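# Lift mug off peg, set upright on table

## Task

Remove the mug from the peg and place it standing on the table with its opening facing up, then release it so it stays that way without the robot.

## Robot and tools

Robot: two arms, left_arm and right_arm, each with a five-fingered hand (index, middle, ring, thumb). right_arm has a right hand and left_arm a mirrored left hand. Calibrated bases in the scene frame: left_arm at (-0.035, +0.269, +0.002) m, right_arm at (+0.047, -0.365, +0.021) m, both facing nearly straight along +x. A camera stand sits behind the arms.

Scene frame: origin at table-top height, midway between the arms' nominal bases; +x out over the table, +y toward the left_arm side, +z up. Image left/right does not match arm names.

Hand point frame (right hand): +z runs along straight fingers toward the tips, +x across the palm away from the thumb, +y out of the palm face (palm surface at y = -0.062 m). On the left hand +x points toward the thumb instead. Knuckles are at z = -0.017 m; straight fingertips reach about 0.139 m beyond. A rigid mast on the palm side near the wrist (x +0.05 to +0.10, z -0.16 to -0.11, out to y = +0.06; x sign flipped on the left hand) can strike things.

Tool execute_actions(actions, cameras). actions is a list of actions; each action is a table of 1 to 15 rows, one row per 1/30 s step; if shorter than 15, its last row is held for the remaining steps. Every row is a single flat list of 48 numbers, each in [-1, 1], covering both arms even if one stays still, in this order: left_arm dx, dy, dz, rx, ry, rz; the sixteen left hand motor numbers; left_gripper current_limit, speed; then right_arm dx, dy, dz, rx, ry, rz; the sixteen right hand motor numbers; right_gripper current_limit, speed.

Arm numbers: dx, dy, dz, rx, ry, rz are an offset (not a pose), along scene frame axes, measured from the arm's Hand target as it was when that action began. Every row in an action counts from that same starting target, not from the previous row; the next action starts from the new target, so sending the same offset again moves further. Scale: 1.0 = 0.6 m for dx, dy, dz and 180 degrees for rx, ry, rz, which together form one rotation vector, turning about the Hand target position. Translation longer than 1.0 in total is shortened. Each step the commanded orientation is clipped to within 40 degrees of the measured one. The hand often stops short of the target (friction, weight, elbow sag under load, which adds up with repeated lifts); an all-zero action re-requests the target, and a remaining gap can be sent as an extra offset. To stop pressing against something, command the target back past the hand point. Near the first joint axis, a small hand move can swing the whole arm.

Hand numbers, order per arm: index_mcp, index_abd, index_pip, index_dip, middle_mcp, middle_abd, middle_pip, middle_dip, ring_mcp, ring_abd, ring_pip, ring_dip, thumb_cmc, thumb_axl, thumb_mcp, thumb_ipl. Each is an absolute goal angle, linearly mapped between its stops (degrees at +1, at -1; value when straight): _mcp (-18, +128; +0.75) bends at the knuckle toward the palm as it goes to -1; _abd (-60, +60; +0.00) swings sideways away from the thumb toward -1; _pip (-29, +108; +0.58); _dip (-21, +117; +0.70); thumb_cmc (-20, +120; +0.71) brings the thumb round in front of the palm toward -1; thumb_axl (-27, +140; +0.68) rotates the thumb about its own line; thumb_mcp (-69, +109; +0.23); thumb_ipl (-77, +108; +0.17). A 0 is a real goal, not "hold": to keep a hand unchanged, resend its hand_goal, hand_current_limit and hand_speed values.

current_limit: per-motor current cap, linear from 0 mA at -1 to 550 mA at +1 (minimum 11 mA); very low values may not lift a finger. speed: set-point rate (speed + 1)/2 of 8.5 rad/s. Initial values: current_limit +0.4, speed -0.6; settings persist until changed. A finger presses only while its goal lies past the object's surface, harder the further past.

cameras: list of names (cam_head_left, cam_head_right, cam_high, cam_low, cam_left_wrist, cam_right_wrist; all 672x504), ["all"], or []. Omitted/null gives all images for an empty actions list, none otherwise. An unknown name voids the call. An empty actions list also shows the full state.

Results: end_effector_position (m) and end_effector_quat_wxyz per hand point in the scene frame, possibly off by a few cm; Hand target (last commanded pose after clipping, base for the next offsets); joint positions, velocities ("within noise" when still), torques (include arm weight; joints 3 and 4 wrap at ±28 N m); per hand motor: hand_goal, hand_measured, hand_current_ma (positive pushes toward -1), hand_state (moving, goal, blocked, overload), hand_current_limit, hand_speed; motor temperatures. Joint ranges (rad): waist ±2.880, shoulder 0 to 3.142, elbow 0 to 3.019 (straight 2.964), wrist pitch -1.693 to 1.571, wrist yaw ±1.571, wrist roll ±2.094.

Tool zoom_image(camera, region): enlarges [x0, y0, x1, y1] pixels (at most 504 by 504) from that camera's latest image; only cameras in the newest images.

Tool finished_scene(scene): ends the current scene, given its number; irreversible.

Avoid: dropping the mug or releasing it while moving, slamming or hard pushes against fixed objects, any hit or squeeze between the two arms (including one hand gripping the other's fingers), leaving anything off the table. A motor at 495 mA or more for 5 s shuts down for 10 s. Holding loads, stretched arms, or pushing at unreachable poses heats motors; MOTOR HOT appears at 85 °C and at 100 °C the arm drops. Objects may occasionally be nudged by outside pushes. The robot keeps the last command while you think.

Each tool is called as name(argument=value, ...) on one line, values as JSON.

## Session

execute_actions(actions=[])

Scene clock: 0.00 s.
left_arm: end_effector_position=(+0.0877, +0.0780, +0.1082) hand_goal=(+0.754, +0.000, +0.576, +0.696, +0.754, +0.000, +0.576, +0.696, +0.754, +0.000, +0.576, +0.696, +0.714, +0.678, +0.226, +0.168) hand_measured=(+0.754, +0.000, +0.576, +0.696, +0.754, +0.000, +0.576, +0.696, +0.754, +0.000, +0.576, +0.696, +0.714, +0.678, +0.226, +0.168) hand_current_ma=(+0, +0, +0, +0, +0, +0, +0, +0, +0, +0, +0, +0, +0, +0, +0, +0) hand_state=(goal, goal, goal, goal, goal, goal, goal, goal, goal, goal, goal, goal, goal, goal, goal, goal) hand_current_limit=0.40 hand_speed=-0.60 end_effector_quat_wxyz=(-0.191, +0.752, -0.506, +0.378) | right_arm: end_effector_position=(+0.4157, -0.3103, +0.3356) hand_goal=(+0.754, +0.000, +0.576, +0.696, +0.754, +0.000, +0.576, +0.696, +0.754, +0.000, +0.576, +0.696, +0.714, +0.678, +0.226, +0.168) hand_measured=(+0.754, +0.000, +0.576, +0.696, +0.754, +0.000, +0.576, +0.696, +0.754, +0.000, +0.576, +0.696, +0.714, +0.678, +0.226, +0.168) hand_current_ma=(+0, +0, +0, +0, +0, +0, +0, +0, +0, +0, +0, +0, +0, +0, +0, +0) hand_state=(goal, goal, goal, goal, goal, goal, goal, goal, goal, goal, goal, goal, goal, goal, goal, goal) hand_current_limit=0.40 hand_speed=-0.60 end_effector_quat_wxyz=(-0.274, +0.779, -0.044, +0.563)
Joint positions: left_arm=[-1.243 0.447 0.386 -1.034 -0.765 1.698] | right_arm=[0.26 0.621 0.679 -0.279 -0.135 2.05]
Joint velocities: within noise
Joint torques (N m): no reading
Motor temperatures (°C): left_arm=[29 33 36 28 27 26] | right_arm=[30 29 40 28 28 27]
Heat: left arm: hottest elbow 36 °C; right arm: hottest elbow 40 °C.
Hand target: left_arm +0.0901, +0.0712, +0.1223; -0.183, +0.753, -0.499, +0.389 | right_arm +0.4190, -0.3095, +0.3585; -0.279, +0.766, -0.041, +0.578

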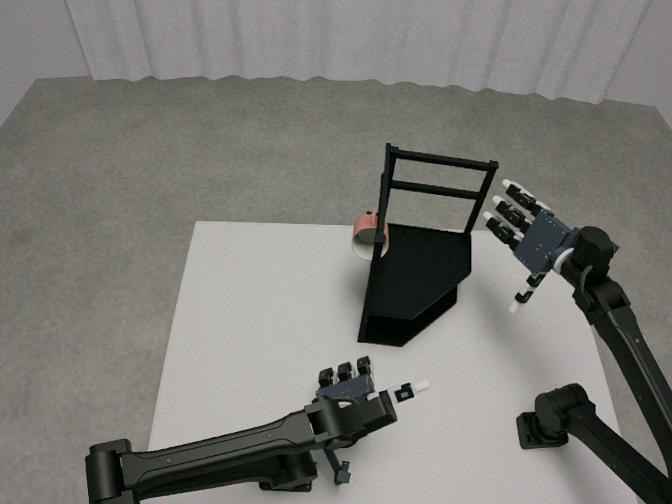

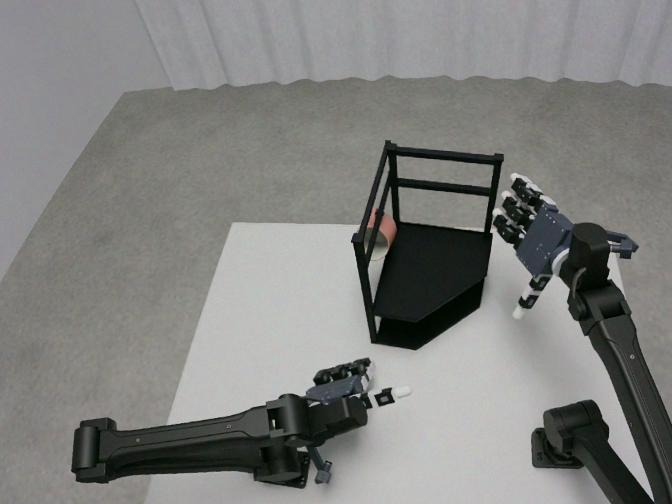

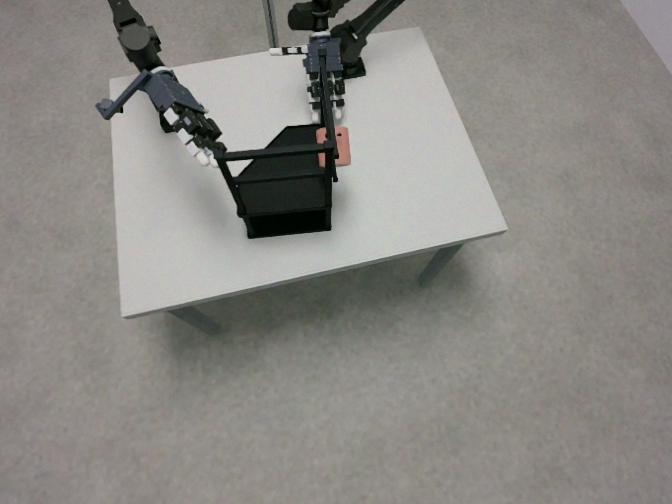

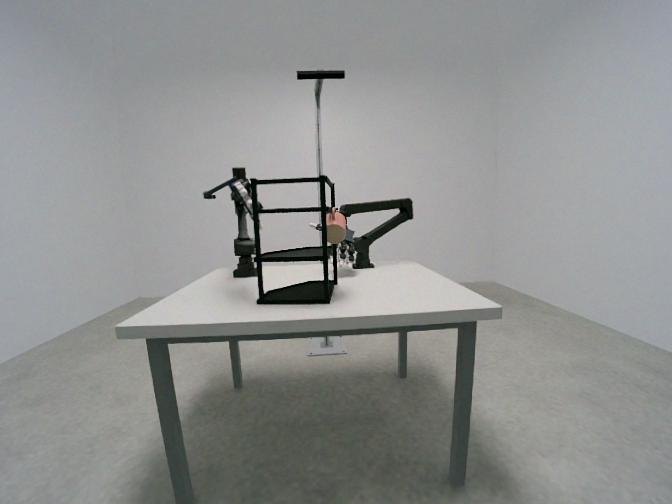

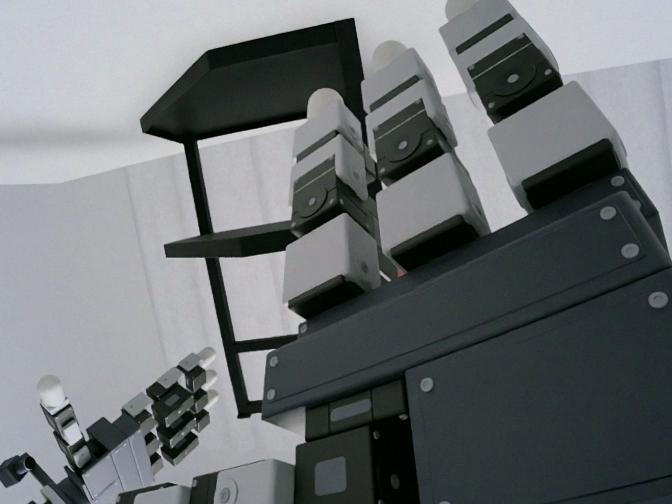

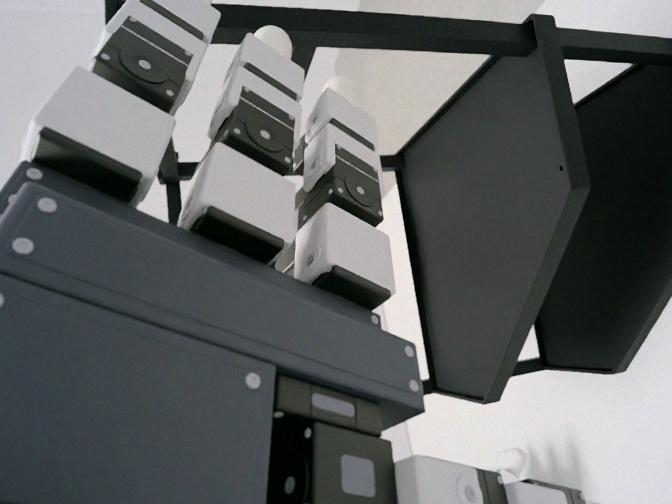

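zoom_image(camera="cam_head_left", region=[330, 190, 440, 275])

zoom_image(camera="cam_high", region=[290, 100, 400, 200])

zoom_image(camera="cam_low", region=[290, 190, 390, 265])

Scaled by 4.582 from the camera's 672x504 image, which has a finer 960x720 frame.

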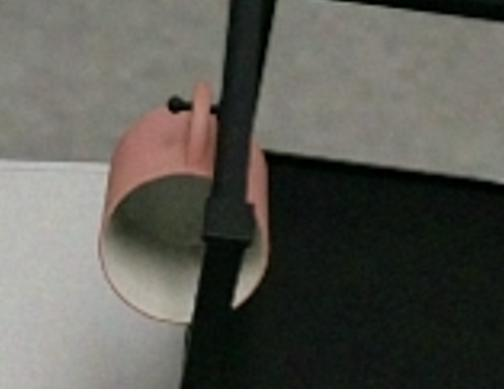

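Scaled by 4.582 from the camera's 672x504 image, which has a finer 960x720 frame.

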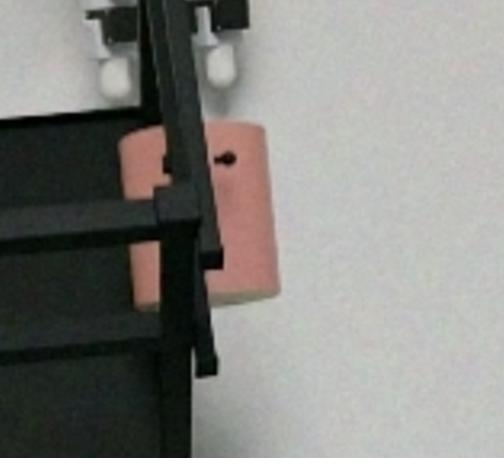

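Scaled by 5.040 from the camera's 672x504 image, which has a finer 960x720 frame.

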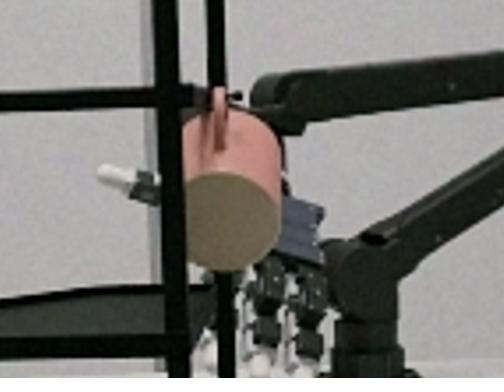

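execute_actions(actions=[[[0.0811,0.0348,0.03,-0.0736,0,0.08,0.754,0,0.576,0.696,0.754,0,0.576,0.696,0.754,0,0.576,0.696,0.714,0.678,0.226,0.168,0.4,-0.6,0,0,0,0,0,0,0.754,0,0.576,0.696,0.754,0,0.576,0.696,0.754,0,0.576,0.696,0.714,0.678,0.226,0.168,0.4,-0.6]],[[0.0811,0.0348,0.0232,-0.0736,0,0.08,0.754,0,0.576,0.696,0.754,0,0.576,0.696,0.754,0,0.576,0.696,0.714,0.678,0.226,0.168,0.4,-0.6,0,0,0,0,0,0,0.754,0,0.576,0.696,0.754,0,0.576,0.696,0.754,0,0.576,0.696,0.714,0.678,0.226,0.168,0.4,-0.6]],[[0.0811,0.0348,0.0232,-0.0736,0,0.08,0.754,0,0.576,0.696,0.754,0,0.576,0.696,0.754,0,0.576,0.696,0.714,0.678,0.226,0.168,0.4,-0.6,0,0,0,0,0,0,0.754,0,0.576,0.696,0.754,0,0.576,0.696,0.754,0,0.576,0.696,0.714,0.678,0.226,0.168,0.4,-0.6]]], cameras=["cam_head_left"])

Scene clock: 367.80 s.
left_arm: end_effector_position=(+0.2302, +0.1350, +0.1630) hand_goal=(+0.754, +0.000, +0.576, +0.696, +0.754, +0.000, +0.576, +0.696, +0.754, +0.000, +0.576, +0.696, +0.714, +0.678, +0.226, +0.168) hand_measured=(+0.750, +0.000, +0.576, +0.696, +0.748, +0.000, +0.576, +0.696, +0.748, +0.000, +0.576, +0.696, +0.710, +0.678, +0.226, +0.168) hand_current_ma=(-6, +0, +0, +0, -8, +0, +0, +0, -7, +0, +0, +0, -4, -1, -1, +0) hand_state=(goal, goal, goal, goal, goal, goal, goal, goal, goal, goal, goal, goal, goal, goal, goal, goal) hand_current_limit=0.40 hand_speed=-0.60 end_effector_quat_wxyz=(-0.054, +0.899, -0.043, +0.432) | right_arm: end_effector_position=(+0.4157, -0.3103, +0.3356) hand_goal=(+0.754, +0.000, +0.576, +0.696, +0.754, +0.000, +0.576, +0.696, +0.754, +0.000, +0.576, +0.696, +0.714, +0.678, +0.226, +0.168) hand_measured=(+0.752, +0.000, +0.576, +0.696, +0.752, +0.000, +0.576, +0.696, +0.752, +0.000, +0.576, +0.696, +0.712, +0.678, +0.226, +0.168) hand_current_ma=(-1, +0, +0, +0, -1, +0, +0, +0, -1, +0, +0, +0, -1, +0, +0, +0) hand_state=(goal, goal, goal, goal, goal, goal, goal, goal, goal, goal, goal, goal, goal, goal, goal, goal) hand_current_limit=0.40 hand_speed=-0.60 end_effector_quat_wxyz=(-0.274, +0.779, -0.044, +0.563)
Joint positions: left_arm=[-0.443 0.383 0.326 -0.687 -0.406 1.395] | right_arm=[0.26 0.621 0.679 -0.279 -0.135 2.05]
Joint torques (N m): left_arm=[-0.26 -0.03 9.25 2.25 -0.17 -0.14] | right_arm=[1.79 -4.01 14.41 3.12 -0.03 0.03]
Motor temperatures (°C): left_arm=[29 32 53 28 30 26] | right_arm=[30 29 67 29 28 27]
Heat: left arm: hottest elbow 53 °C; right arm: hottest elbow 67 °C.
Hand target: left_arm +0.2360, +0.1339, +0.1681; -0.050, +0.897, -0.035, +0.439 | right_arm +0.4190, -0.3095, +0.3585; -0.279, +0.766, -0.041, +0.578
Off the commanded pose: left_arm 0.008 m, 1 deg | right_arm 0.023 m, 2 deg.
Images, in order (width x height): cam_head_left 672x504.

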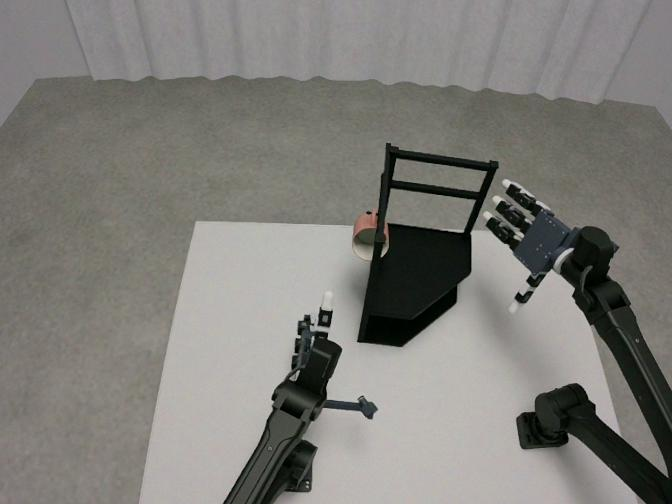

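execute_actions(actions=[[[0.0591,0.0786,0.0319,-0.0674,-0.0278,0.0676,0.754,0,0.576,0.696,0.754,0,0.576,0.696,0.754,0,0.576,0.696,0.714,0.678,0.226,0.168,0.4,-0.6,-0.09,0,0.025,0,0,0,0.754,0,0.576,0.696,0.754,0,0.576,0.696,0.754,0,0.576,0.696,0.714,0.678,0.226,0.168,0.4,-0.6]],[[0.0591,0.0786,0.0319,-0.0674,-0.0278,0.0676,0.754,0,0.576,0.696,0.754,0,0.576,0.696,0.754,0,0.576,0.696,0.714,0.678,0.226,0.168,0.4,-0.6,-0.09,0,0.025,0,0,0,0.754,0,0.576,0.696,0.754,0,0.576,0.696,0.754,0,0.576,0.696,0.714,0.678,0.226,0.168,0.4,-0.6]],[[0.0591,0.0786,0.0319,-0.0674,-0.0278,0.0676,0.754,0,0.576,0.696,0.754,0,0.576,0.696,0.754,0,0.576,0.696,0.714,0.678,0.226,0.168,0.4,-0.6,-0.09,0,0.025,0,0,0,0.754,0,0.576,0.696,0.754,0,0.576,0.696,0.754,0,0.576,0.696,0.714,0.678,0.226,0.168,0.4,-0.6]]], cameras=["cam_head_left", "cam_high"])

Scene clock: 446.63 s.
left_arm: end_effector_position=(+0.3323, +0.2763, +0.2045) hand_goal=(+0.754, +0.000, +0.576, +0.696, +0.754, +0.000, +0.576, +0.696, +0.754, +0.000, +0.576, +0.696, +0.714, +0.678, +0.226, +0.168) hand_measured=(+0.756, -0.002, +0.576, +0.696, +0.756, -0.002, +0.576, +0.696, +0.756, -0.002, +0.576, +0.696, +0.716, +0.678, +0.226, +0.168) hand_current_ma=(+2, -1, +0, +0, +2, -1, +0, +0, +1, -1, +0, +0, +3, -1, -1, +0) hand_state=(goal, goal, goal, goal, goal, goal, goal, goal, goal, goal, goal, goal, goal, goal, goal, goal) hand_current_limit=0.40 hand_speed=-0.60 end_effector_quat_wxyz=(+0.081, +0.782, +0.386, +0.482) | right_arm: end_effector_position=(+0.2639, -0.3095, +0.3768) hand_goal=(+0.754, +0.000, +0.576, +0.696, +0.754, +0.000, +0.576, +0.696, +0.754, +0.000, +0.576, +0.696, +0.714, +0.678, +0.226, +0.168) hand_measured=(+0.748, +0.002, +0.576, +0.696, +0.748, +0.002, +0.576, +0.696, +0.750, +0.002, +0.576, +0.696, +0.710, +0.678, +0.226, +0.168) hand_current_ma=(-3, +0, +0, +0, -3, +0, +0, +0, -2, +0, +0, +0, -1, +0, +0, +0) hand_state=(goal, goal, goal, goal, goal, goal, goal, goal, goal, goal, goal, goal, goal, goal, goal, goal) hand_current_limit=0.40 hand_speed=-0.60 end_effector_quat_wxyz=(-0.268, +0.776, -0.004, +0.571)
Joint positions: left_arm=[0.054 0.629 0.273 -0.207 -0.209 0.816] | right_arm=[0.841 0.2 0.725 -0.749 0.397 2.102]
Joint torques (N m): left_arm=[-0.85 -1.79 11.18 2.54 -0.2 -0.15] | right_arm=[2.14 0.97 15.23 2.43 0.36 0.17]
Motor temperatures (°C): left_arm=[29 32 56 28 29 26] | right_arm=[30 29 67 29 28 27]
Heat: left arm: hottest elbow 56 °C; right arm: hottest elbow 67 °C.
Hand target: left_arm +0.3424, +0.2754, +0.2256; +0.091, +0.770, +0.385, +0.500 | right_arm +0.2570, -0.3095, +0.4033; -0.279, +0.766, -0.042, +0.578
Off the commanded pose: left_arm 0.023 m, 3 deg | right_arm 0.027 m, 5 deg.
joint sent to its limit (right arm) — joint 6 (wrist roll), upper limit. The joint targets are off in orientation, not in position.
Images, in order (width x height): cam_head_left 672x504, cam_high 672x504.

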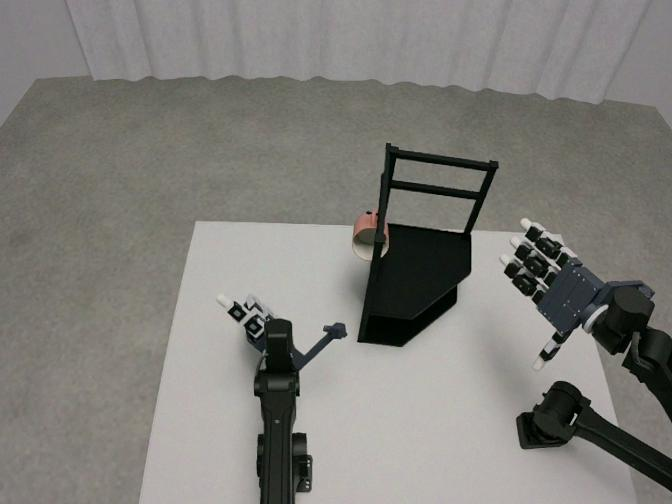

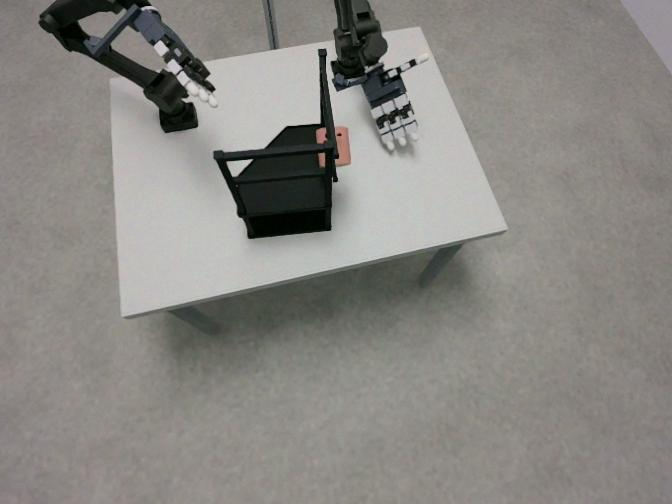

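execute_actions(actions=[[[0.0587,0.0445,0.0536,-0.1094,-0.0568,-0.0083,0.754,0,0.576,0.696,0.754,0,0.576,0.696,0.754,0,0.576,0.696,0.714,0.678,0.226,0.168,0.4,-0.6,-0.06,0,0.04,0,0,0,0.754,0,0.576,0.696,0.754,0,0.576,0.696,0.754,0,0.576,0.696,0.714,0.678,0.226,0.168,0.4,-0.6]],[[0.0587,0.0445,0.0536,-0.1094,-0.0568,-0.0083,0.754,0,0.576,0.696,0.754,0,0.576,0.696,0.754,0,0.576,0.696,0.714,0.678,0.226,0.168,0.4,-0.6,-0.06,0,0.04,0,0,0,0.754,0,0.576,0.696,0.754,0,0.576,0.696,0.754,0,0.576,0.696,0.714,0.678,0.226,0.168,0.4,-0.6]],[[0.0587,0.0445,0.0536,-0.1094,-0.0568,-0.0083,0.754,0,0.576,0.696,0.754,0,0.576,0.696,0.754,0,0.576,0.696,0.2,0.678,0.226,0.168,0.4,-0.6,0,0,0,0,0,0,0.754,0,0.576,0.696,0.754,0,0.576,0.696,0.754,0,0.576,0.696,0.714,0.678,0.226,0.168,0.4,-0.6]]])

Scene clock: 464.90 s.
left_arm: end_effector_position=(+0.4374, +0.3554, +0.2959) hand_goal=(+0.754, +0.000, +0.576, +0.696, +0.754, +0.000, +0.576, +0.696, +0.754, +0.000, +0.576, +0.696, +0.200, +0.678, +0.226, +0.168) hand_measured=(+0.762, -0.002, +0.576, +0.696, +0.764, -0.002, +0.576, +0.696, +0.762, -0.002, +0.576, +0.696, +0.220, +0.678, +0.226, +0.168) hand_current_ma=(+12, -1, +0, +0, +14, -1, +0, +0, +12, -1, +0, +0, +41, -1, -1, +0) hand_state=(goal, goal, goal, goal, goal, goal, goal, goal, goal, goal, goal, goal, blocked, goal, goal, goal) hand_current_limit=0.40 hand_speed=-0.60 end_effector_quat_wxyz=(+0.551, +0.499, +0.533, +0.404) | right_arm: end_effector_position=(+0.1908, -0.3076, +0.4298) hand_goal=(+0.754, +0.000, +0.576, +0.696, +0.754, +0.000, +0.576, +0.696, +0.754, +0.000, +0.576, +0.696, +0.714, +0.678, +0.226, +0.168) hand_measured=(+0.748, +0.002, +0.576, +0.696, +0.748, +0.002, +0.576, +0.696, +0.750, +0.002, +0.576, +0.696, +0.710, +0.678, +0.226, +0.168) hand_current_ma=(-3, +0, +0, +0, -3, +0, +0, +0, -2, +0, +0, +0, -1, +0, +0, +0) hand_state=(goal, goal, goal, goal, goal, goal, goal, goal, goal, goal, goal, goal, goal, goal, goal, goal) hand_current_limit=0.40 hand_speed=-0.60 end_effector_quat_wxyz=(-0.394, +0.768, +0.042, +0.503)
Joint positions: left_arm=[0.244 1.242 0.425 0.745 0.356 -0.161] | right_arm=[0.319 0.117 0.938 -1.022 -0.395 2.103]
Joint torques (N m): left_arm=[-1.03 -8.47 10.48 2.71 0.01 -0.06] | right_arm=[-0.5 3.84 13.07 2.66 -0.18 0.11]
Motor temperatures (°C): left_arm=[29 32 55 28 28 26] | right_arm=[30 29 69 29 28 27]
Heat: left arm: hottest elbow 55 °C; right arm: hottest elbow 69 °C.
Hand target: left_arm +0.4481, +0.3555, +0.3218; +0.567, +0.487, +0.514, +0.422 | right_arm +0.1849, -0.3095, +0.4514; -0.279, +0.766, -0.042, +0.578
Off the commanded pose: left_arm 0.028 m, 4 deg | right_arm 0.022 m, 18 deg.
joint sent to its limit (right arm) — joint 6 (wrist roll), upper limit. The joint targets are off in orientation, not in position.

execute_actions(actions=[[[-0.0045,-0.0308,-0.0239,-0.0304,0.0182,-0.0881,0.754,0,0.576,0.696,0.754,0,0.576,0.696,0.754,0,0.576,0.696,-0.2,0.678,0.226,0.168,0.4,-0.6,0,0,0.03,0,0,0,0.754,0,0.576,0.696,0.754,0,0.576,0.696,0.754,0,0.576,0.696,0.714,0.678,0.226,0.168,0.4,-0.6]],[[-0.0045,-0.0308,-0.0239,-0.0304,0.0182,-0.0881,0.754,0,0.576,0.696,0.754,0,0.576,0.696,0.754,0,0.576,0.696,-0.571,0.678,0.226,0.168,0.4,-0.6,0,0,0,0,0,0,0.754,0,0.576,0.696,0.754,0,0.576,0.696,0.754,0,0.576,0.696,0.714,0.678,0.226,0.168,0.4,-0.6]],[[-0.0045,-0.0308,-0.0239,-0.0304,0.0182,-0.0881,0.754,0,0.576,0.696,0.754,0,0.576,0.696,0.754,0,0.576,0.696,-0.571,0.678,0.226,0.168,0.4,-0.6,0,0,0,0,0,0,0.754,0,0.576,0.696,0.754,0,0.576,0.696,0.754,0,0.576,0.696,0.714,0.678,0.226,0.168,0.4,-0.6]]], cameras=["cam_head_left", "cam_high", "cam_left_wrist"])

Scene clock: 494.00 s.
left_arm: end_effector_position=(+0.4302, +0.2938, +0.2642) hand_goal=(+0.754, +0.000, +0.576, +0.696, +0.754, +0.000, +0.576, +0.696, +0.754, +0.000, +0.576, +0.696, -0.570, +0.678, +0.226, +0.168) hand_measured=(+0.762, +0.002, +0.576, +0.696, +0.764, +0.002, +0.576, +0.696, +0.762, +0.002, +0.576, +0.696, -0.558, +0.678, +0.226, +0.168) hand_current_ma=(+12, +1, +0, +0, +14, +1, +0, +0, +12, +1, +0, +0, +18, -1, -1, +0) hand_state=(goal, goal, goal, goal, goal, goal, goal, goal, goal, goal, goal, goal, goal, goal, goal, goal) hand_current_limit=0.40 hand_speed=-0.60 end_effector_quat_wxyz=(+0.700, +0.600, +0.387, +0.025) | right_arm: end_effector_position=(+0.1910, -0.3139, +0.4508) hand_goal=(+0.754, +0.000, +0.576, +0.696, +0.754, +0.000, +0.576, +0.696, +0.754, +0.000, +0.576, +0.696, +0.714, +0.678, +0.226, +0.168) hand_measured=(+0.748, +0.002, +0.576, +0.696, +0.748, +0.002, +0.576, +0.696, +0.748, +0.002, +0.576, +0.696, +0.710, +0.678, +0.226, +0.168) hand_current_ma=(-4, +0, +0, +0, -3, +0, +0, +0, -3, +0, +0, +0, -2, +0, +0, +0) hand_state=(goal, goal, goal, goal, goal, goal, goal, goal, goal, goal, goal, goal, goal, goal, goal, goal) hand_current_limit=0.40 hand_speed=-0.60 end_effector_quat_wxyz=(-0.325, +0.748, -0.044, +0.578)
Joint positions: left_arm=[0.407 1.426 0.51 0.82 1.36 -0.443] | right_arm=[-0.827 0.12 1.03 -1.317 -1.259 1.752]
Joint torques (N m): left_arm=[-0.03 -9.76 8.77 1.91 0.33 -0.01] | right_arm=[-0.09 4.66 11.47 1.66 -0.68 -0.05]
Motor temperatures (°C): left_arm=[29 32 54 28 28 26] | right_arm=[30 29 67 29 28 27]
Heat: left arm: hottest elbow 54 °C; right arm: hottest elbow 67 °C.
Hand target: left_arm +0.4400, +0.3000, +0.2790; +0.705, +0.602, +0.373, +0.041 | right_arm +0.1850, -0.3095, +0.4694; -0.278, +0.766, -0.042, +0.578
Off the commanded pose: left_arm 0.019 m, 3 deg | right_arm 0.020 m, 6 deg.
shoulder posture changed (right arm): the wrist came as close to joint 1's axis as it can, and the arm is now in the other of its two shoulder postures.
Images, in order (width x height): cam_head_left 672x504, cam_high 672x504, cam_left_wrist 672x504.

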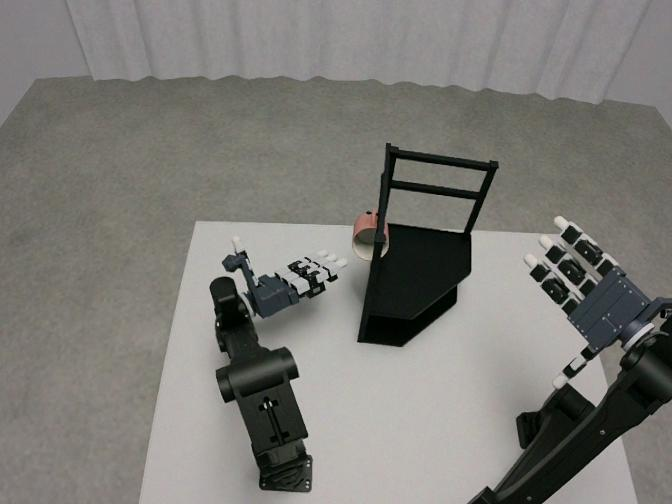

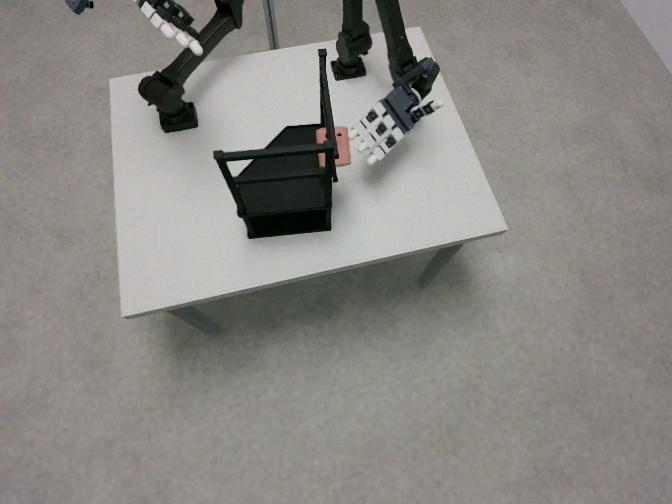

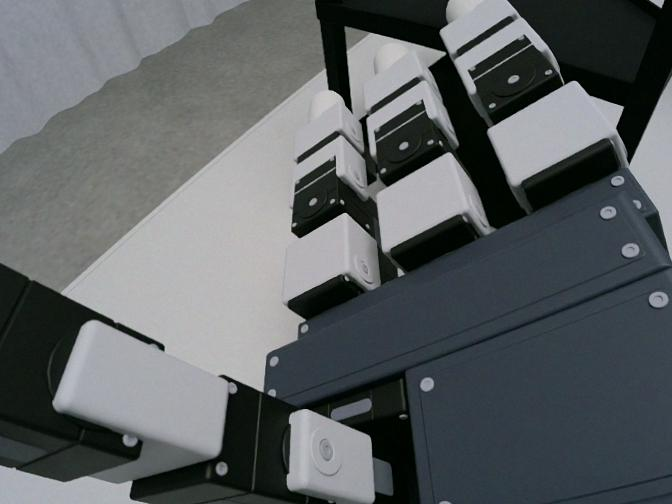

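execute_actions(actions=[[[0,-0.0833,0.0183,0,0,-0.0389,0.754,0,0.576,0.696,0.754,0,0.576,0.696,0.754,0,0.576,0.696,-0.571,0.678,0.226,0.168,0.4,-0.6,0,0,0,0,0,0,0.754,0,0.576,0.696,0.754,0,0.576,0.696,0.754,0,0.576,0.696,0.714,0.678,0.226,0.168,0.4,-0.6]],[[0.025,-0.0833,0.0167,0,0,-0.0444,0.754,0,0.576,0.696,0.754,0,0.576,0.696,0.754,0,0.576,0.696,-0.571,0.678,0.226,0.168,0.4,-0.6,0,0,0,0,0,0,0.754,0,0.576,0.696,0.754,0,0.576,0.696,0.754,0,0.576,0.696,0.714,0.678,0.226,0.168,0.4,-0.6]],[[0.0083,-0.0667,0.0033,0,0,-0.0389,0.754,0,0.576,0.696,0.754,0,0.576,0.696,0.754,0,0.576,0.696,-0.571,0.678,0.226,0.168,0.4,-0.6,0,0,0,0,0,0,0.754,0,0.576,0.696,0.754,0,0.576,0.696,0.754,0,0.576,0.696,0.714,0.678,0.226,0.168,0.4,-0.6]]], cameras=["cam_head_left", "cam_high", "cam_left_wrist", "cam_low"])

Scene clock: 535.30 s.
left_arm: end_effector_position=(+0.4483, +0.1592, +0.2916) hand_goal=(+0.754, +0.000, +0.576, +0.696, +0.754, +0.000, +0.576, +0.696, +0.754, +0.000, +0.576, +0.696, -0.570, +0.678, +0.226, +0.168) hand_measured=(+0.762, +0.002, +0.576, +0.696, +0.774, +0.004, +0.582, +0.698, +0.762, +0.002, +0.576, +0.696, -0.558, +0.678, +0.226, +0.168) hand_current_ma=(+12, +1, +0, +0, +41, +4, +8, +1, +12, +1, +0, +0, +18, -1, +0, +0) hand_state=(goal, goal, goal, goal, goal, goal, goal, goal, goal, goal, goal, goal, goal, goal, goal, goal) hand_current_limit=0.40 hand_speed=-0.60 end_effector_quat_wxyz=(+0.699, +0.660, +0.257, -0.098) | right_arm: end_effector_position=(+0.1852, -0.3107, +0.4529) hand_goal=(+0.754, +0.000, +0.576, +0.696, +0.754, +0.000, +0.576, +0.696, +0.754, +0.000, +0.576, +0.696, +0.714, +0.678, +0.226, +0.168) hand_measured=(+0.748, +0.002, +0.576, +0.696, +0.748, +0.002, +0.576, +0.696, +0.748, +0.002, +0.576, +0.696, +0.710, +0.678, +0.226, +0.168) hand_current_ma=(-4, +0, +0, +0, -3, +0, +0, +0, -3, +0, +0, +0, -2, +0, +0, +0) hand_state=(goal, goal, goal, goal, goal, goal, goal, goal, goal, goal, goal, goal, goal, goal, goal, goal) hand_current_limit=0.40 hand_speed=-0.60 end_effector_quat_wxyz=(-0.290, +0.765, -0.047, +0.572)
Joint positions: left_arm=[0.126 1.484 0.648 0.805 1.457 -0.48] | right_arm=[-0.964 0.183 1.121 -1.681 -1.308 1.376]
Joint torques (N m): left_arm=[-0.73 -11.11 9.4 0.77 0.23 -0.03] | right_arm=[-0.32 6.71 10.85 1.4 -1.05 -0.05]
Motor temperatures (°C): left_arm=[29 33 52 28 28 26] | right_arm=[30 30 59 29 29 27]
Heat: left arm: hottest elbow 52 °C; right arm: hottest elbow 59 °C.
Hand target: left_arm +0.4599, +0.1600, +0.3019; +0.700, +0.662, +0.251, -0.094 | right_arm +0.1850, -0.3095, +0.4694; -0.278, +0.766, -0.042, +0.578
Off the commanded pose: left_arm 0.016 m, 1 deg | right_arm 0.016 m, 2 deg.
joint sent to its limit (right arm) — joint 4 (wrist pitch), lower limit. The joint targets still meet the commanded pose.
Images, in order (width x height): cam_head_left 672x504, cam_high 672x504, cam_low 672x504, cam_left_wrist 672x504.

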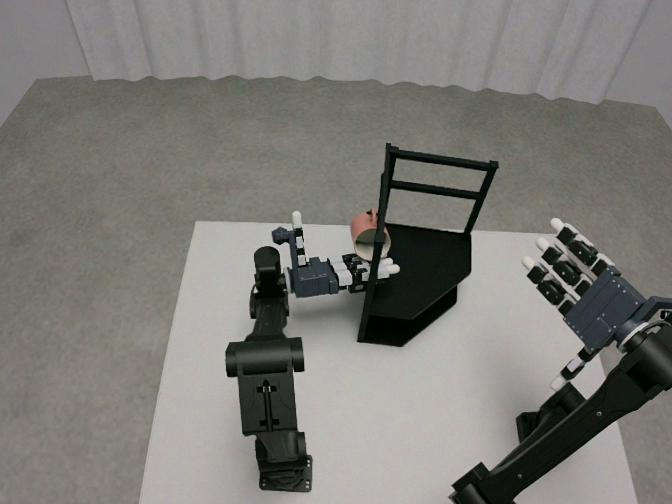

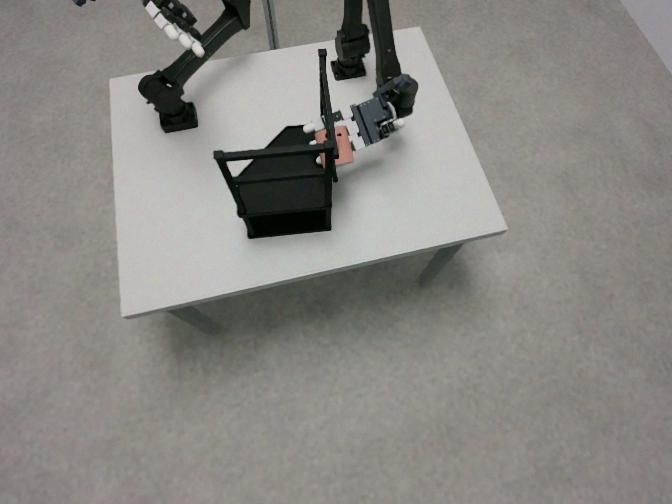

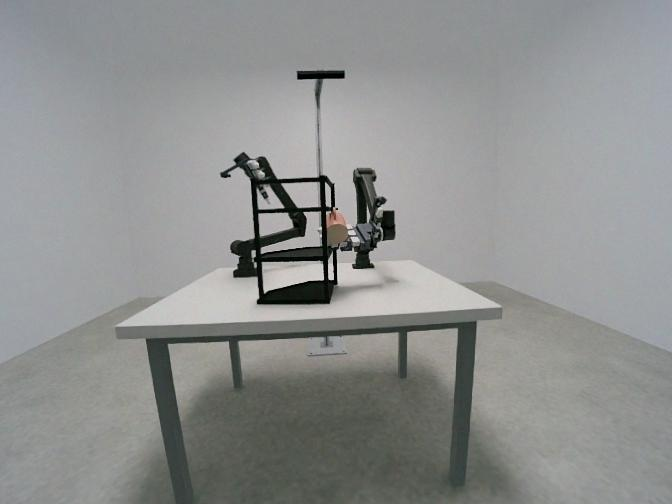

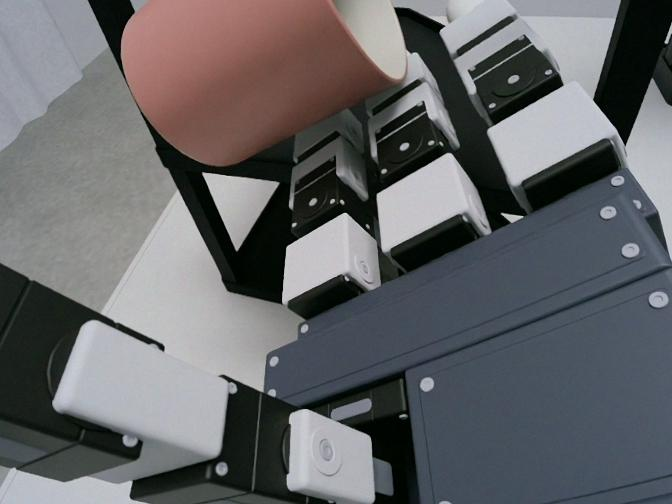

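zoom_image(camera="cam_head_left", region=[270, 190, 430, 310])

zoom_image(camera="cam_left_wrist", region=[100, 0, 604, 300])

Scaled by 3.150 from the camera's 672x504 image, which has a finer 960x720 frame.

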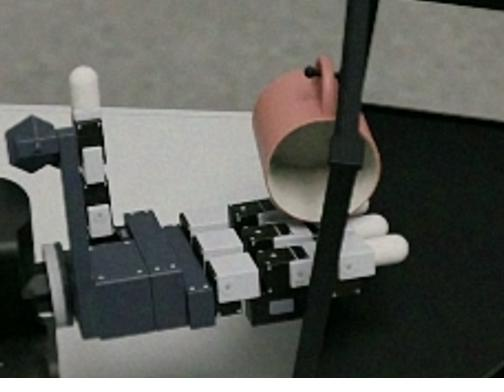

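Scaled by 1.000.

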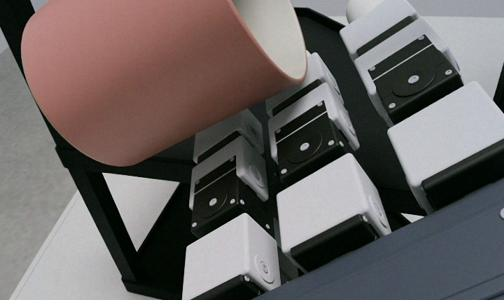

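execute_actions(actions=[[[0.035,0,-0.018,0,0,0,0.754,0,0.576,0.696,0.754,0,0.576,0.696,0.754,0,0.576,0.696,-0.571,0.678,0.226,0.168,0.4,-0.6,0,0,0,0,0,0,0.754,0,0.576,0.696,0.754,0,0.576,0.696,0.754,0,0.576,0.696,0.714,0.678,0.226,0.168,0.4,-0.6]],[[0.005,-0.07,0,0,0,-0.03,0.754,0,0.576,0.696,0.754,0,0.576,0.696,0.754,0,0.576,0.696,-0.571,0.678,0.226,0.168,0.4,-0.6,0,0,0,0,0,0,0.754,0,0.576,0.696,0.754,0,0.576,0.696,0.754,0,0.576,0.696,0.714,0.678,0.226,0.168,0.4,-0.6]]], cameras=["cam_head_left", "cam_high", "cam_left_wrist"])

Scene clock: 581.83 s.
left_arm: end_effector_position=(+0.4784, +0.1448, +0.2867) hand_goal=(+0.754, +0.000, +0.576, +0.696, +0.754, +0.000, +0.576, +0.696, +0.754, +0.000, +0.576, +0.696, -0.570, +0.678, +0.226, +0.168) hand_measured=(+0.758, -0.002, +0.598, +0.698, +0.774, +0.004, +0.582, +0.698, +0.778, +0.002, +0.580, +0.696, -0.560, +0.678, +0.226, +0.168) hand_current_ma=(+6, -1, +43, +2, +40, +3, +7, +1, +50, +1, +6, +0, +16, -1, -1, +0) hand_state=(goal, goal, blocked, goal, goal, goal, goal, goal, blocked, goal, goal, goal, goal, goal, goal, goal) hand_current_limit=0.40 hand_speed=-0.60 end_effector_quat_wxyz=(+0.697, +0.666, +0.242, -0.110) | right_arm: end_effector_position=(+0.1852, -0.3107, +0.4530) hand_goal=(+0.754, +0.000, +0.576, +0.696, +0.754, +0.000, +0.576, +0.696, +0.754, +0.000, +0.576, +0.696, +0.714, +0.678, +0.226, +0.168) hand_measured=(+0.748, +0.002, +0.576, +0.696, +0.748, +0.002, +0.576, +0.696, +0.748, +0.002, +0.576, +0.696, +0.710, +0.678, +0.226, +0.168) hand_current_ma=(-4, +0, +0, +0, -3, +0, +0, +0, -3, +0, +0, +0, -2, +0, +0, +0) hand_state=(goal, goal, goal, goal, goal, goal, goal, goal, goal, goal, goal, goal, goal, goal, goal, goal) hand_current_limit=0.40 hand_speed=-0.60 end_effector_quat_wxyz=(-0.290, +0.765, -0.047, +0.573)
Joint positions: left_arm=[0.091 1.578 0.74 0.804 1.461 -0.472] | right_arm=[-0.964 0.183 1.121 -1.681 -1.308 1.375]
Joint torques (N m): left_arm=[-5.01 -11.69 9.07 1.02 0.42 -0.01] | right_arm=[-0.44 6.59 10.81 1.47 -1.04 -0.07]
Motor temperatures (°C): left_arm=[29 33 53 28 28 26] | right_arm=[30 30 55 29 30 27]
Heat: left arm: hottest elbow 53 °C; right arm: hottest elbow 55 °C.
Hand target: left_arm +0.4840, +0.1181, +0.2912; +0.695, +0.673, +0.220, -0.127 | right_arm +0.1850, -0.3095, +0.4694; -0.278, +0.766, -0.042, +0.578
Off the commanded pose: left_arm 0.028 m, 3 deg | right_arm 0.016 m, 2 deg.
joint sent to its limit (right arm) — joint 4 (wrist pitch), lower limit. The joint targets still meet the commanded pose.
Images, in order (width x height): cam_head_left 672x504, cam_high 672x504, cam_left_wrist 672x504.

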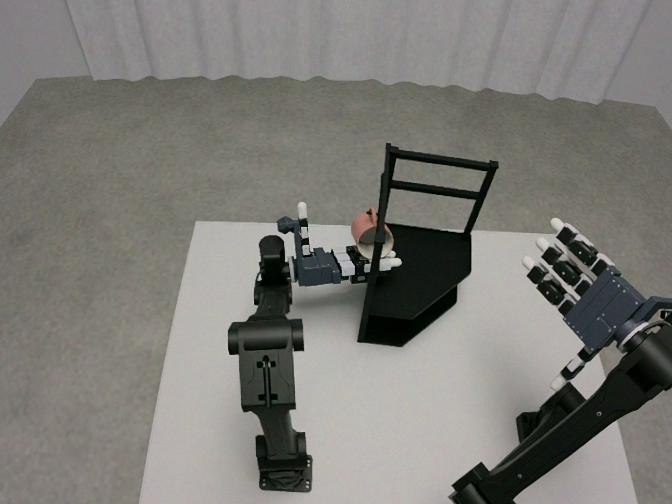

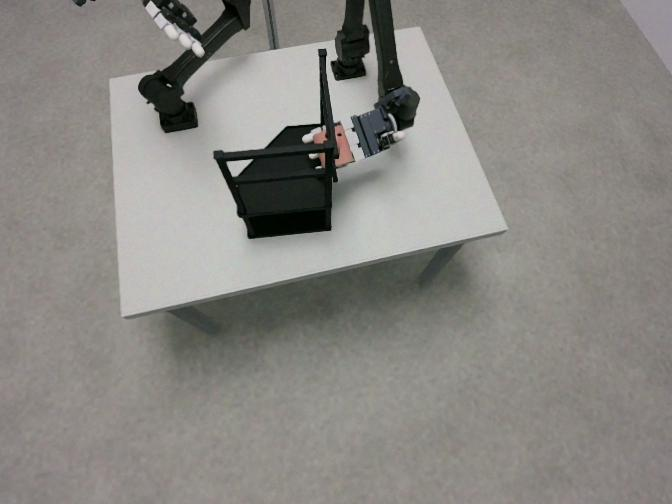

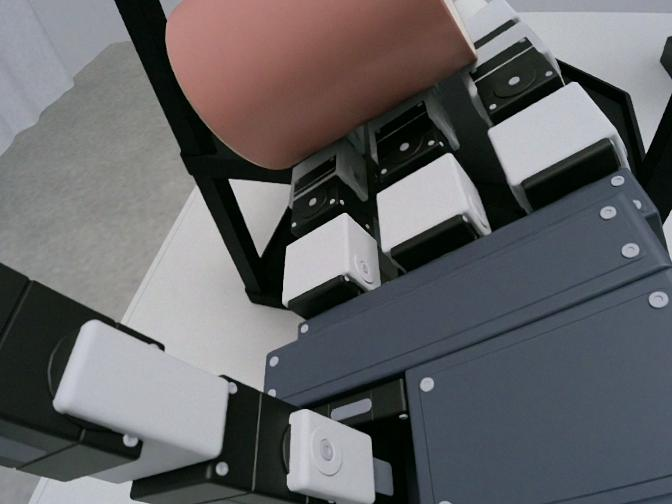

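zoom_image(camera="cam_head_left", region=[320, 190, 420, 290])

zoom_image(camera="cam_high", region=[290, 80, 410, 190])

Scaled by 5.040 from the camera's 672x504 image, which has a finer 960x720 frame.

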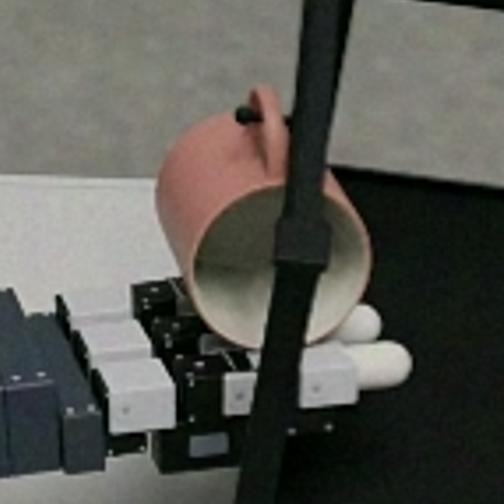

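Scaled by 4.200 from the camera's 672x504 image, which has a finer 960x720 frame.

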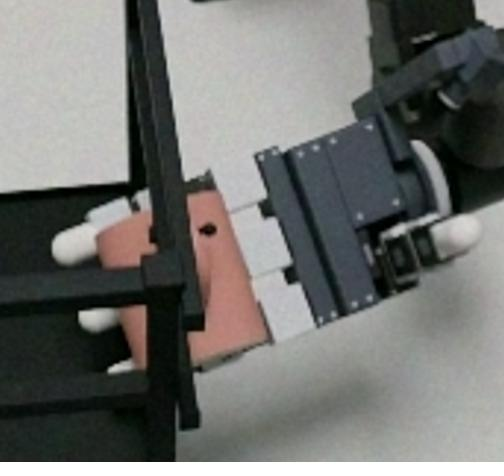

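execute_actions(actions=[[[-0.0083,0.03,-0.02,0,0,0.015,0.754,0,0.576,0.696,0.754,0,0.576,0.696,0.754,0,0.576,0.696,-0.571,0.678,0.226,0.168,0.4,-0.6,0,0,0,0,0,0,0.754,0,0.576,0.696,0.754,0,0.576,0.696,0.754,0,0.576,0.696,0.714,0.678,0.226,0.168,0.4,-0.6]],[[-0.055,0,0.012,0,0,0,0.754,0,0.576,0.696,0.754,0,0.576,0.696,0.754,0,0.576,0.696,-0.571,0.678,0.226,0.168,0.4,-0.6,0,0,0,0,0,0,0.754,0,0.576,0.696,0.754,0,0.576,0.696,0.754,0,0.576,0.696,0.714,0.678,0.226,0.168,0.4,-0.6]]], cameras=["cam_head_left", "cam_high", "cam_left_wrist"])

Scene clock: 689.23 s.
left_arm: end_effector_position=(+0.4510, +0.1413, +0.2868) hand_goal=(+0.754, +0.000, +0.576, +0.696, +0.754, +0.000, +0.576, +0.696, +0.754, +0.000, +0.576, +0.696, -0.570, +0.678, +0.226, +0.168) hand_measured=(+0.728, +0.002, +0.566, +0.698, +0.774, +0.004, +0.582, +0.698, +0.772, +0.002, +0.580, +0.696, -0.560, +0.678, +0.226, +0.168) hand_current_ma=(-55, +1, -13, +2, +40, +3, +7, +1, +38, +1, +6, +0, +16, -1, -1, +0) hand_state=(blocked, goal, goal, goal, goal, goal, goal, goal, goal, goal, goal, goal, goal, goal, goal, goal) hand_current_limit=0.40 hand_speed=-0.60 end_effector_quat_wxyz=(+0.698, +0.667, +0.240, -0.105) | right_arm: end_effector_position=(+0.1852, -0.3107, +0.4530) hand_goal=(+0.754, +0.000, +0.576, +0.696, +0.754, +0.000, +0.576, +0.696, +0.754, +0.000, +0.576, +0.696, +0.714, +0.678, +0.226, +0.168) hand_measured=(+0.748, +0.002, +0.576, +0.696, +0.748, +0.002, +0.576, +0.696, +0.748, +0.002, +0.576, +0.696, +0.710, +0.678, +0.226, +0.168) hand_current_ma=(-4, +0, +0, +0, -3, +0, +0, +0, -3, +0, +0, +0, -2, +0, +0, +0) hand_state=(goal, goal, goal, goal, goal, goal, goal, goal, goal, goal, goal, goal, goal, goal, goal, goal) hand_current_limit=0.40 hand_speed=-0.60 end_effector_quat_wxyz=(-0.290, +0.765, -0.047, +0.573)
Joint positions: left_arm=[0.087 1.517 0.664 0.816 1.454 -0.459] | right_arm=[-0.964 0.183 1.121 -1.681 -1.308 1.375]
Joint torques (N m): left_arm=[-1.38 -13.16 4.94 1.61 0.39 -0.01] | right_arm=[0.73 6.42 10.84 1.35 -1.1 -0.1]
Heat: left arm: hottest elbow 54 °C; right arm: hottest elbow 52 °C.
Hand target: left_arm +0.4459, +0.1359, +0.2864; +0.698, +0.668, +0.236, -0.111 | right_arm +0.1850, -0.3095, +0.4694; -0.278, +0.766, -0.042, +0.578
Off the commanded pose: left_arm 0.007 m, 1 deg | right_arm 0.016 m, 2 deg.
joint sent to its limit (right arm) — joint 4 (wrist pitch), lower limit. The joint targets still meet the commanded pose.
Images, in order (width x height): cam_head_left 672x504, cam_high 672x504, cam_left_wrist 672x504.

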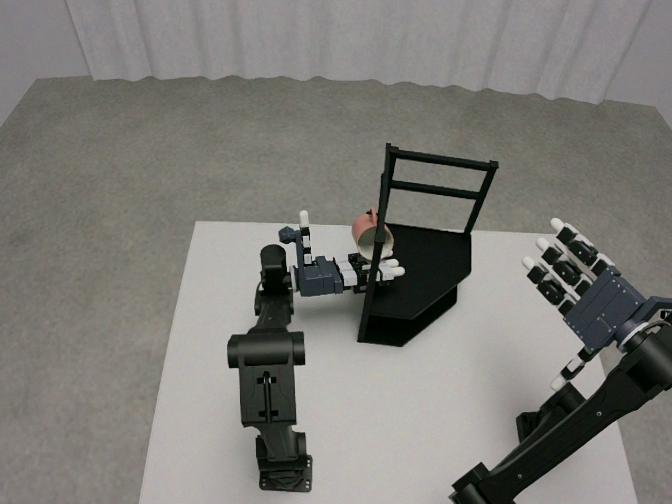

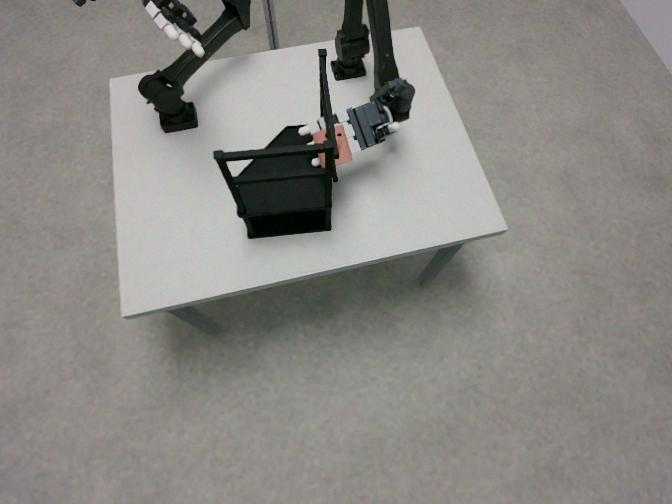

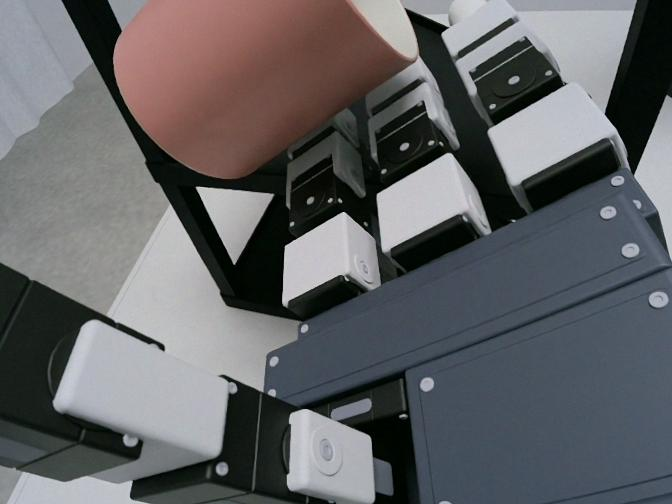

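execute_actions(actions=[[[0.0,-0.06,0.006,0,0,0,0.72,0,0.576,0.696,0.77,0,0.576,0.696,0.754,0,0.576,0.696,-0.571,0.678,0.226,0.168,0.4,-0.6,0,0,0,0,0,0,0.754,0,0.576,0.696,0.754,0,0.576,0.696,0.754,0,0.576,0.696,0.714,0.678,0.226,0.168,0.4,-0.6]]])

Scene clock: 712.07 s.
left_arm: end_effector_position=(+0.4539, +0.1200, +0.2895) hand_goal=(+0.720, +0.000, +0.576, +0.696, +0.770, +0.000, +0.576, +0.696, +0.754, +0.000, +0.576, +0.696, -0.570, +0.678, +0.226, +0.168) hand_measured=(+0.750, +0.000, +0.576, +0.698, +0.780, +0.004, +0.582, +0.698, +0.770, +0.002, +0.580, +0.696, -0.562, +0.678, +0.224, +0.168) hand_current_ma=(+72, +0, +0, +2, +15, +3, +7, +1, +32, +1, +5, +0, +13, -1, -1, +0) hand_state=(blocked, goal, goal, goal, goal, goal, goal, goal, goal, goal, goal, goal, goal, goal, goal, goal) hand_current_limit=0.40 hand_speed=-0.60 end_effector_quat_wxyz=(+0.699, +0.664, +0.250, -0.096) | right_arm: end_effector_position=(+0.1852, -0.3107, +0.4530) hand_goal=(+0.754, +0.000, +0.576, +0.696, +0.754, +0.000, +0.576, +0.696, +0.754, +0.000, +0.576, +0.696, +0.714, +0.678, +0.226, +0.168) hand_measured=(+0.748, +0.002, +0.576, +0.696, +0.748, +0.002, +0.576, +0.696, +0.748, +0.002, +0.576, +0.696, +0.710, +0.678, +0.226, +0.168) hand_current_ma=(-4, +0, +0, +0, -3, +0, +0, +0, -3, +0, +0, +0, -2, +0, +0, +0) hand_state=(goal, goal, goal, goal, goal, goal, goal, goal, goal, goal, goal, goal, goal, goal, goal, goal) hand_current_limit=0.40 hand_speed=-0.60 end_effector_quat_wxyz=(-0.290, +0.765, -0.047, +0.573)
Joint positions: left_arm=[0.027 1.504 0.659 0.817 1.366 -0.469] | right_arm=[-0.964 0.183 1.121 -1.681 -1.308 1.375]
Joint torques (N m): left_arm=[-4.07 -13.16 5.52 1.68 0.25 -0.07] | right_arm=[0.26 6.71 10.91 1.32 -1.09 -0.07]
Heat: left arm: hottest elbow 51 °C; right arm: hottest elbow 52 °C.
Hand target: left_arm +0.4460, +0.0999, +0.2901; +0.698, +0.668, +0.236, -0.111 | right_arm +0.1850, -0.3095, +0.4694; -0.278, +0.766, -0.042, +0.578
Off the commanded pose: left_arm 0.022 m, 2 deg | right_arm 0.016 m, 2 deg.
joint sent to its limit (right arm) — joint 4 (wrist pitch), lower limit. The joint targets still meet the commanded pose.


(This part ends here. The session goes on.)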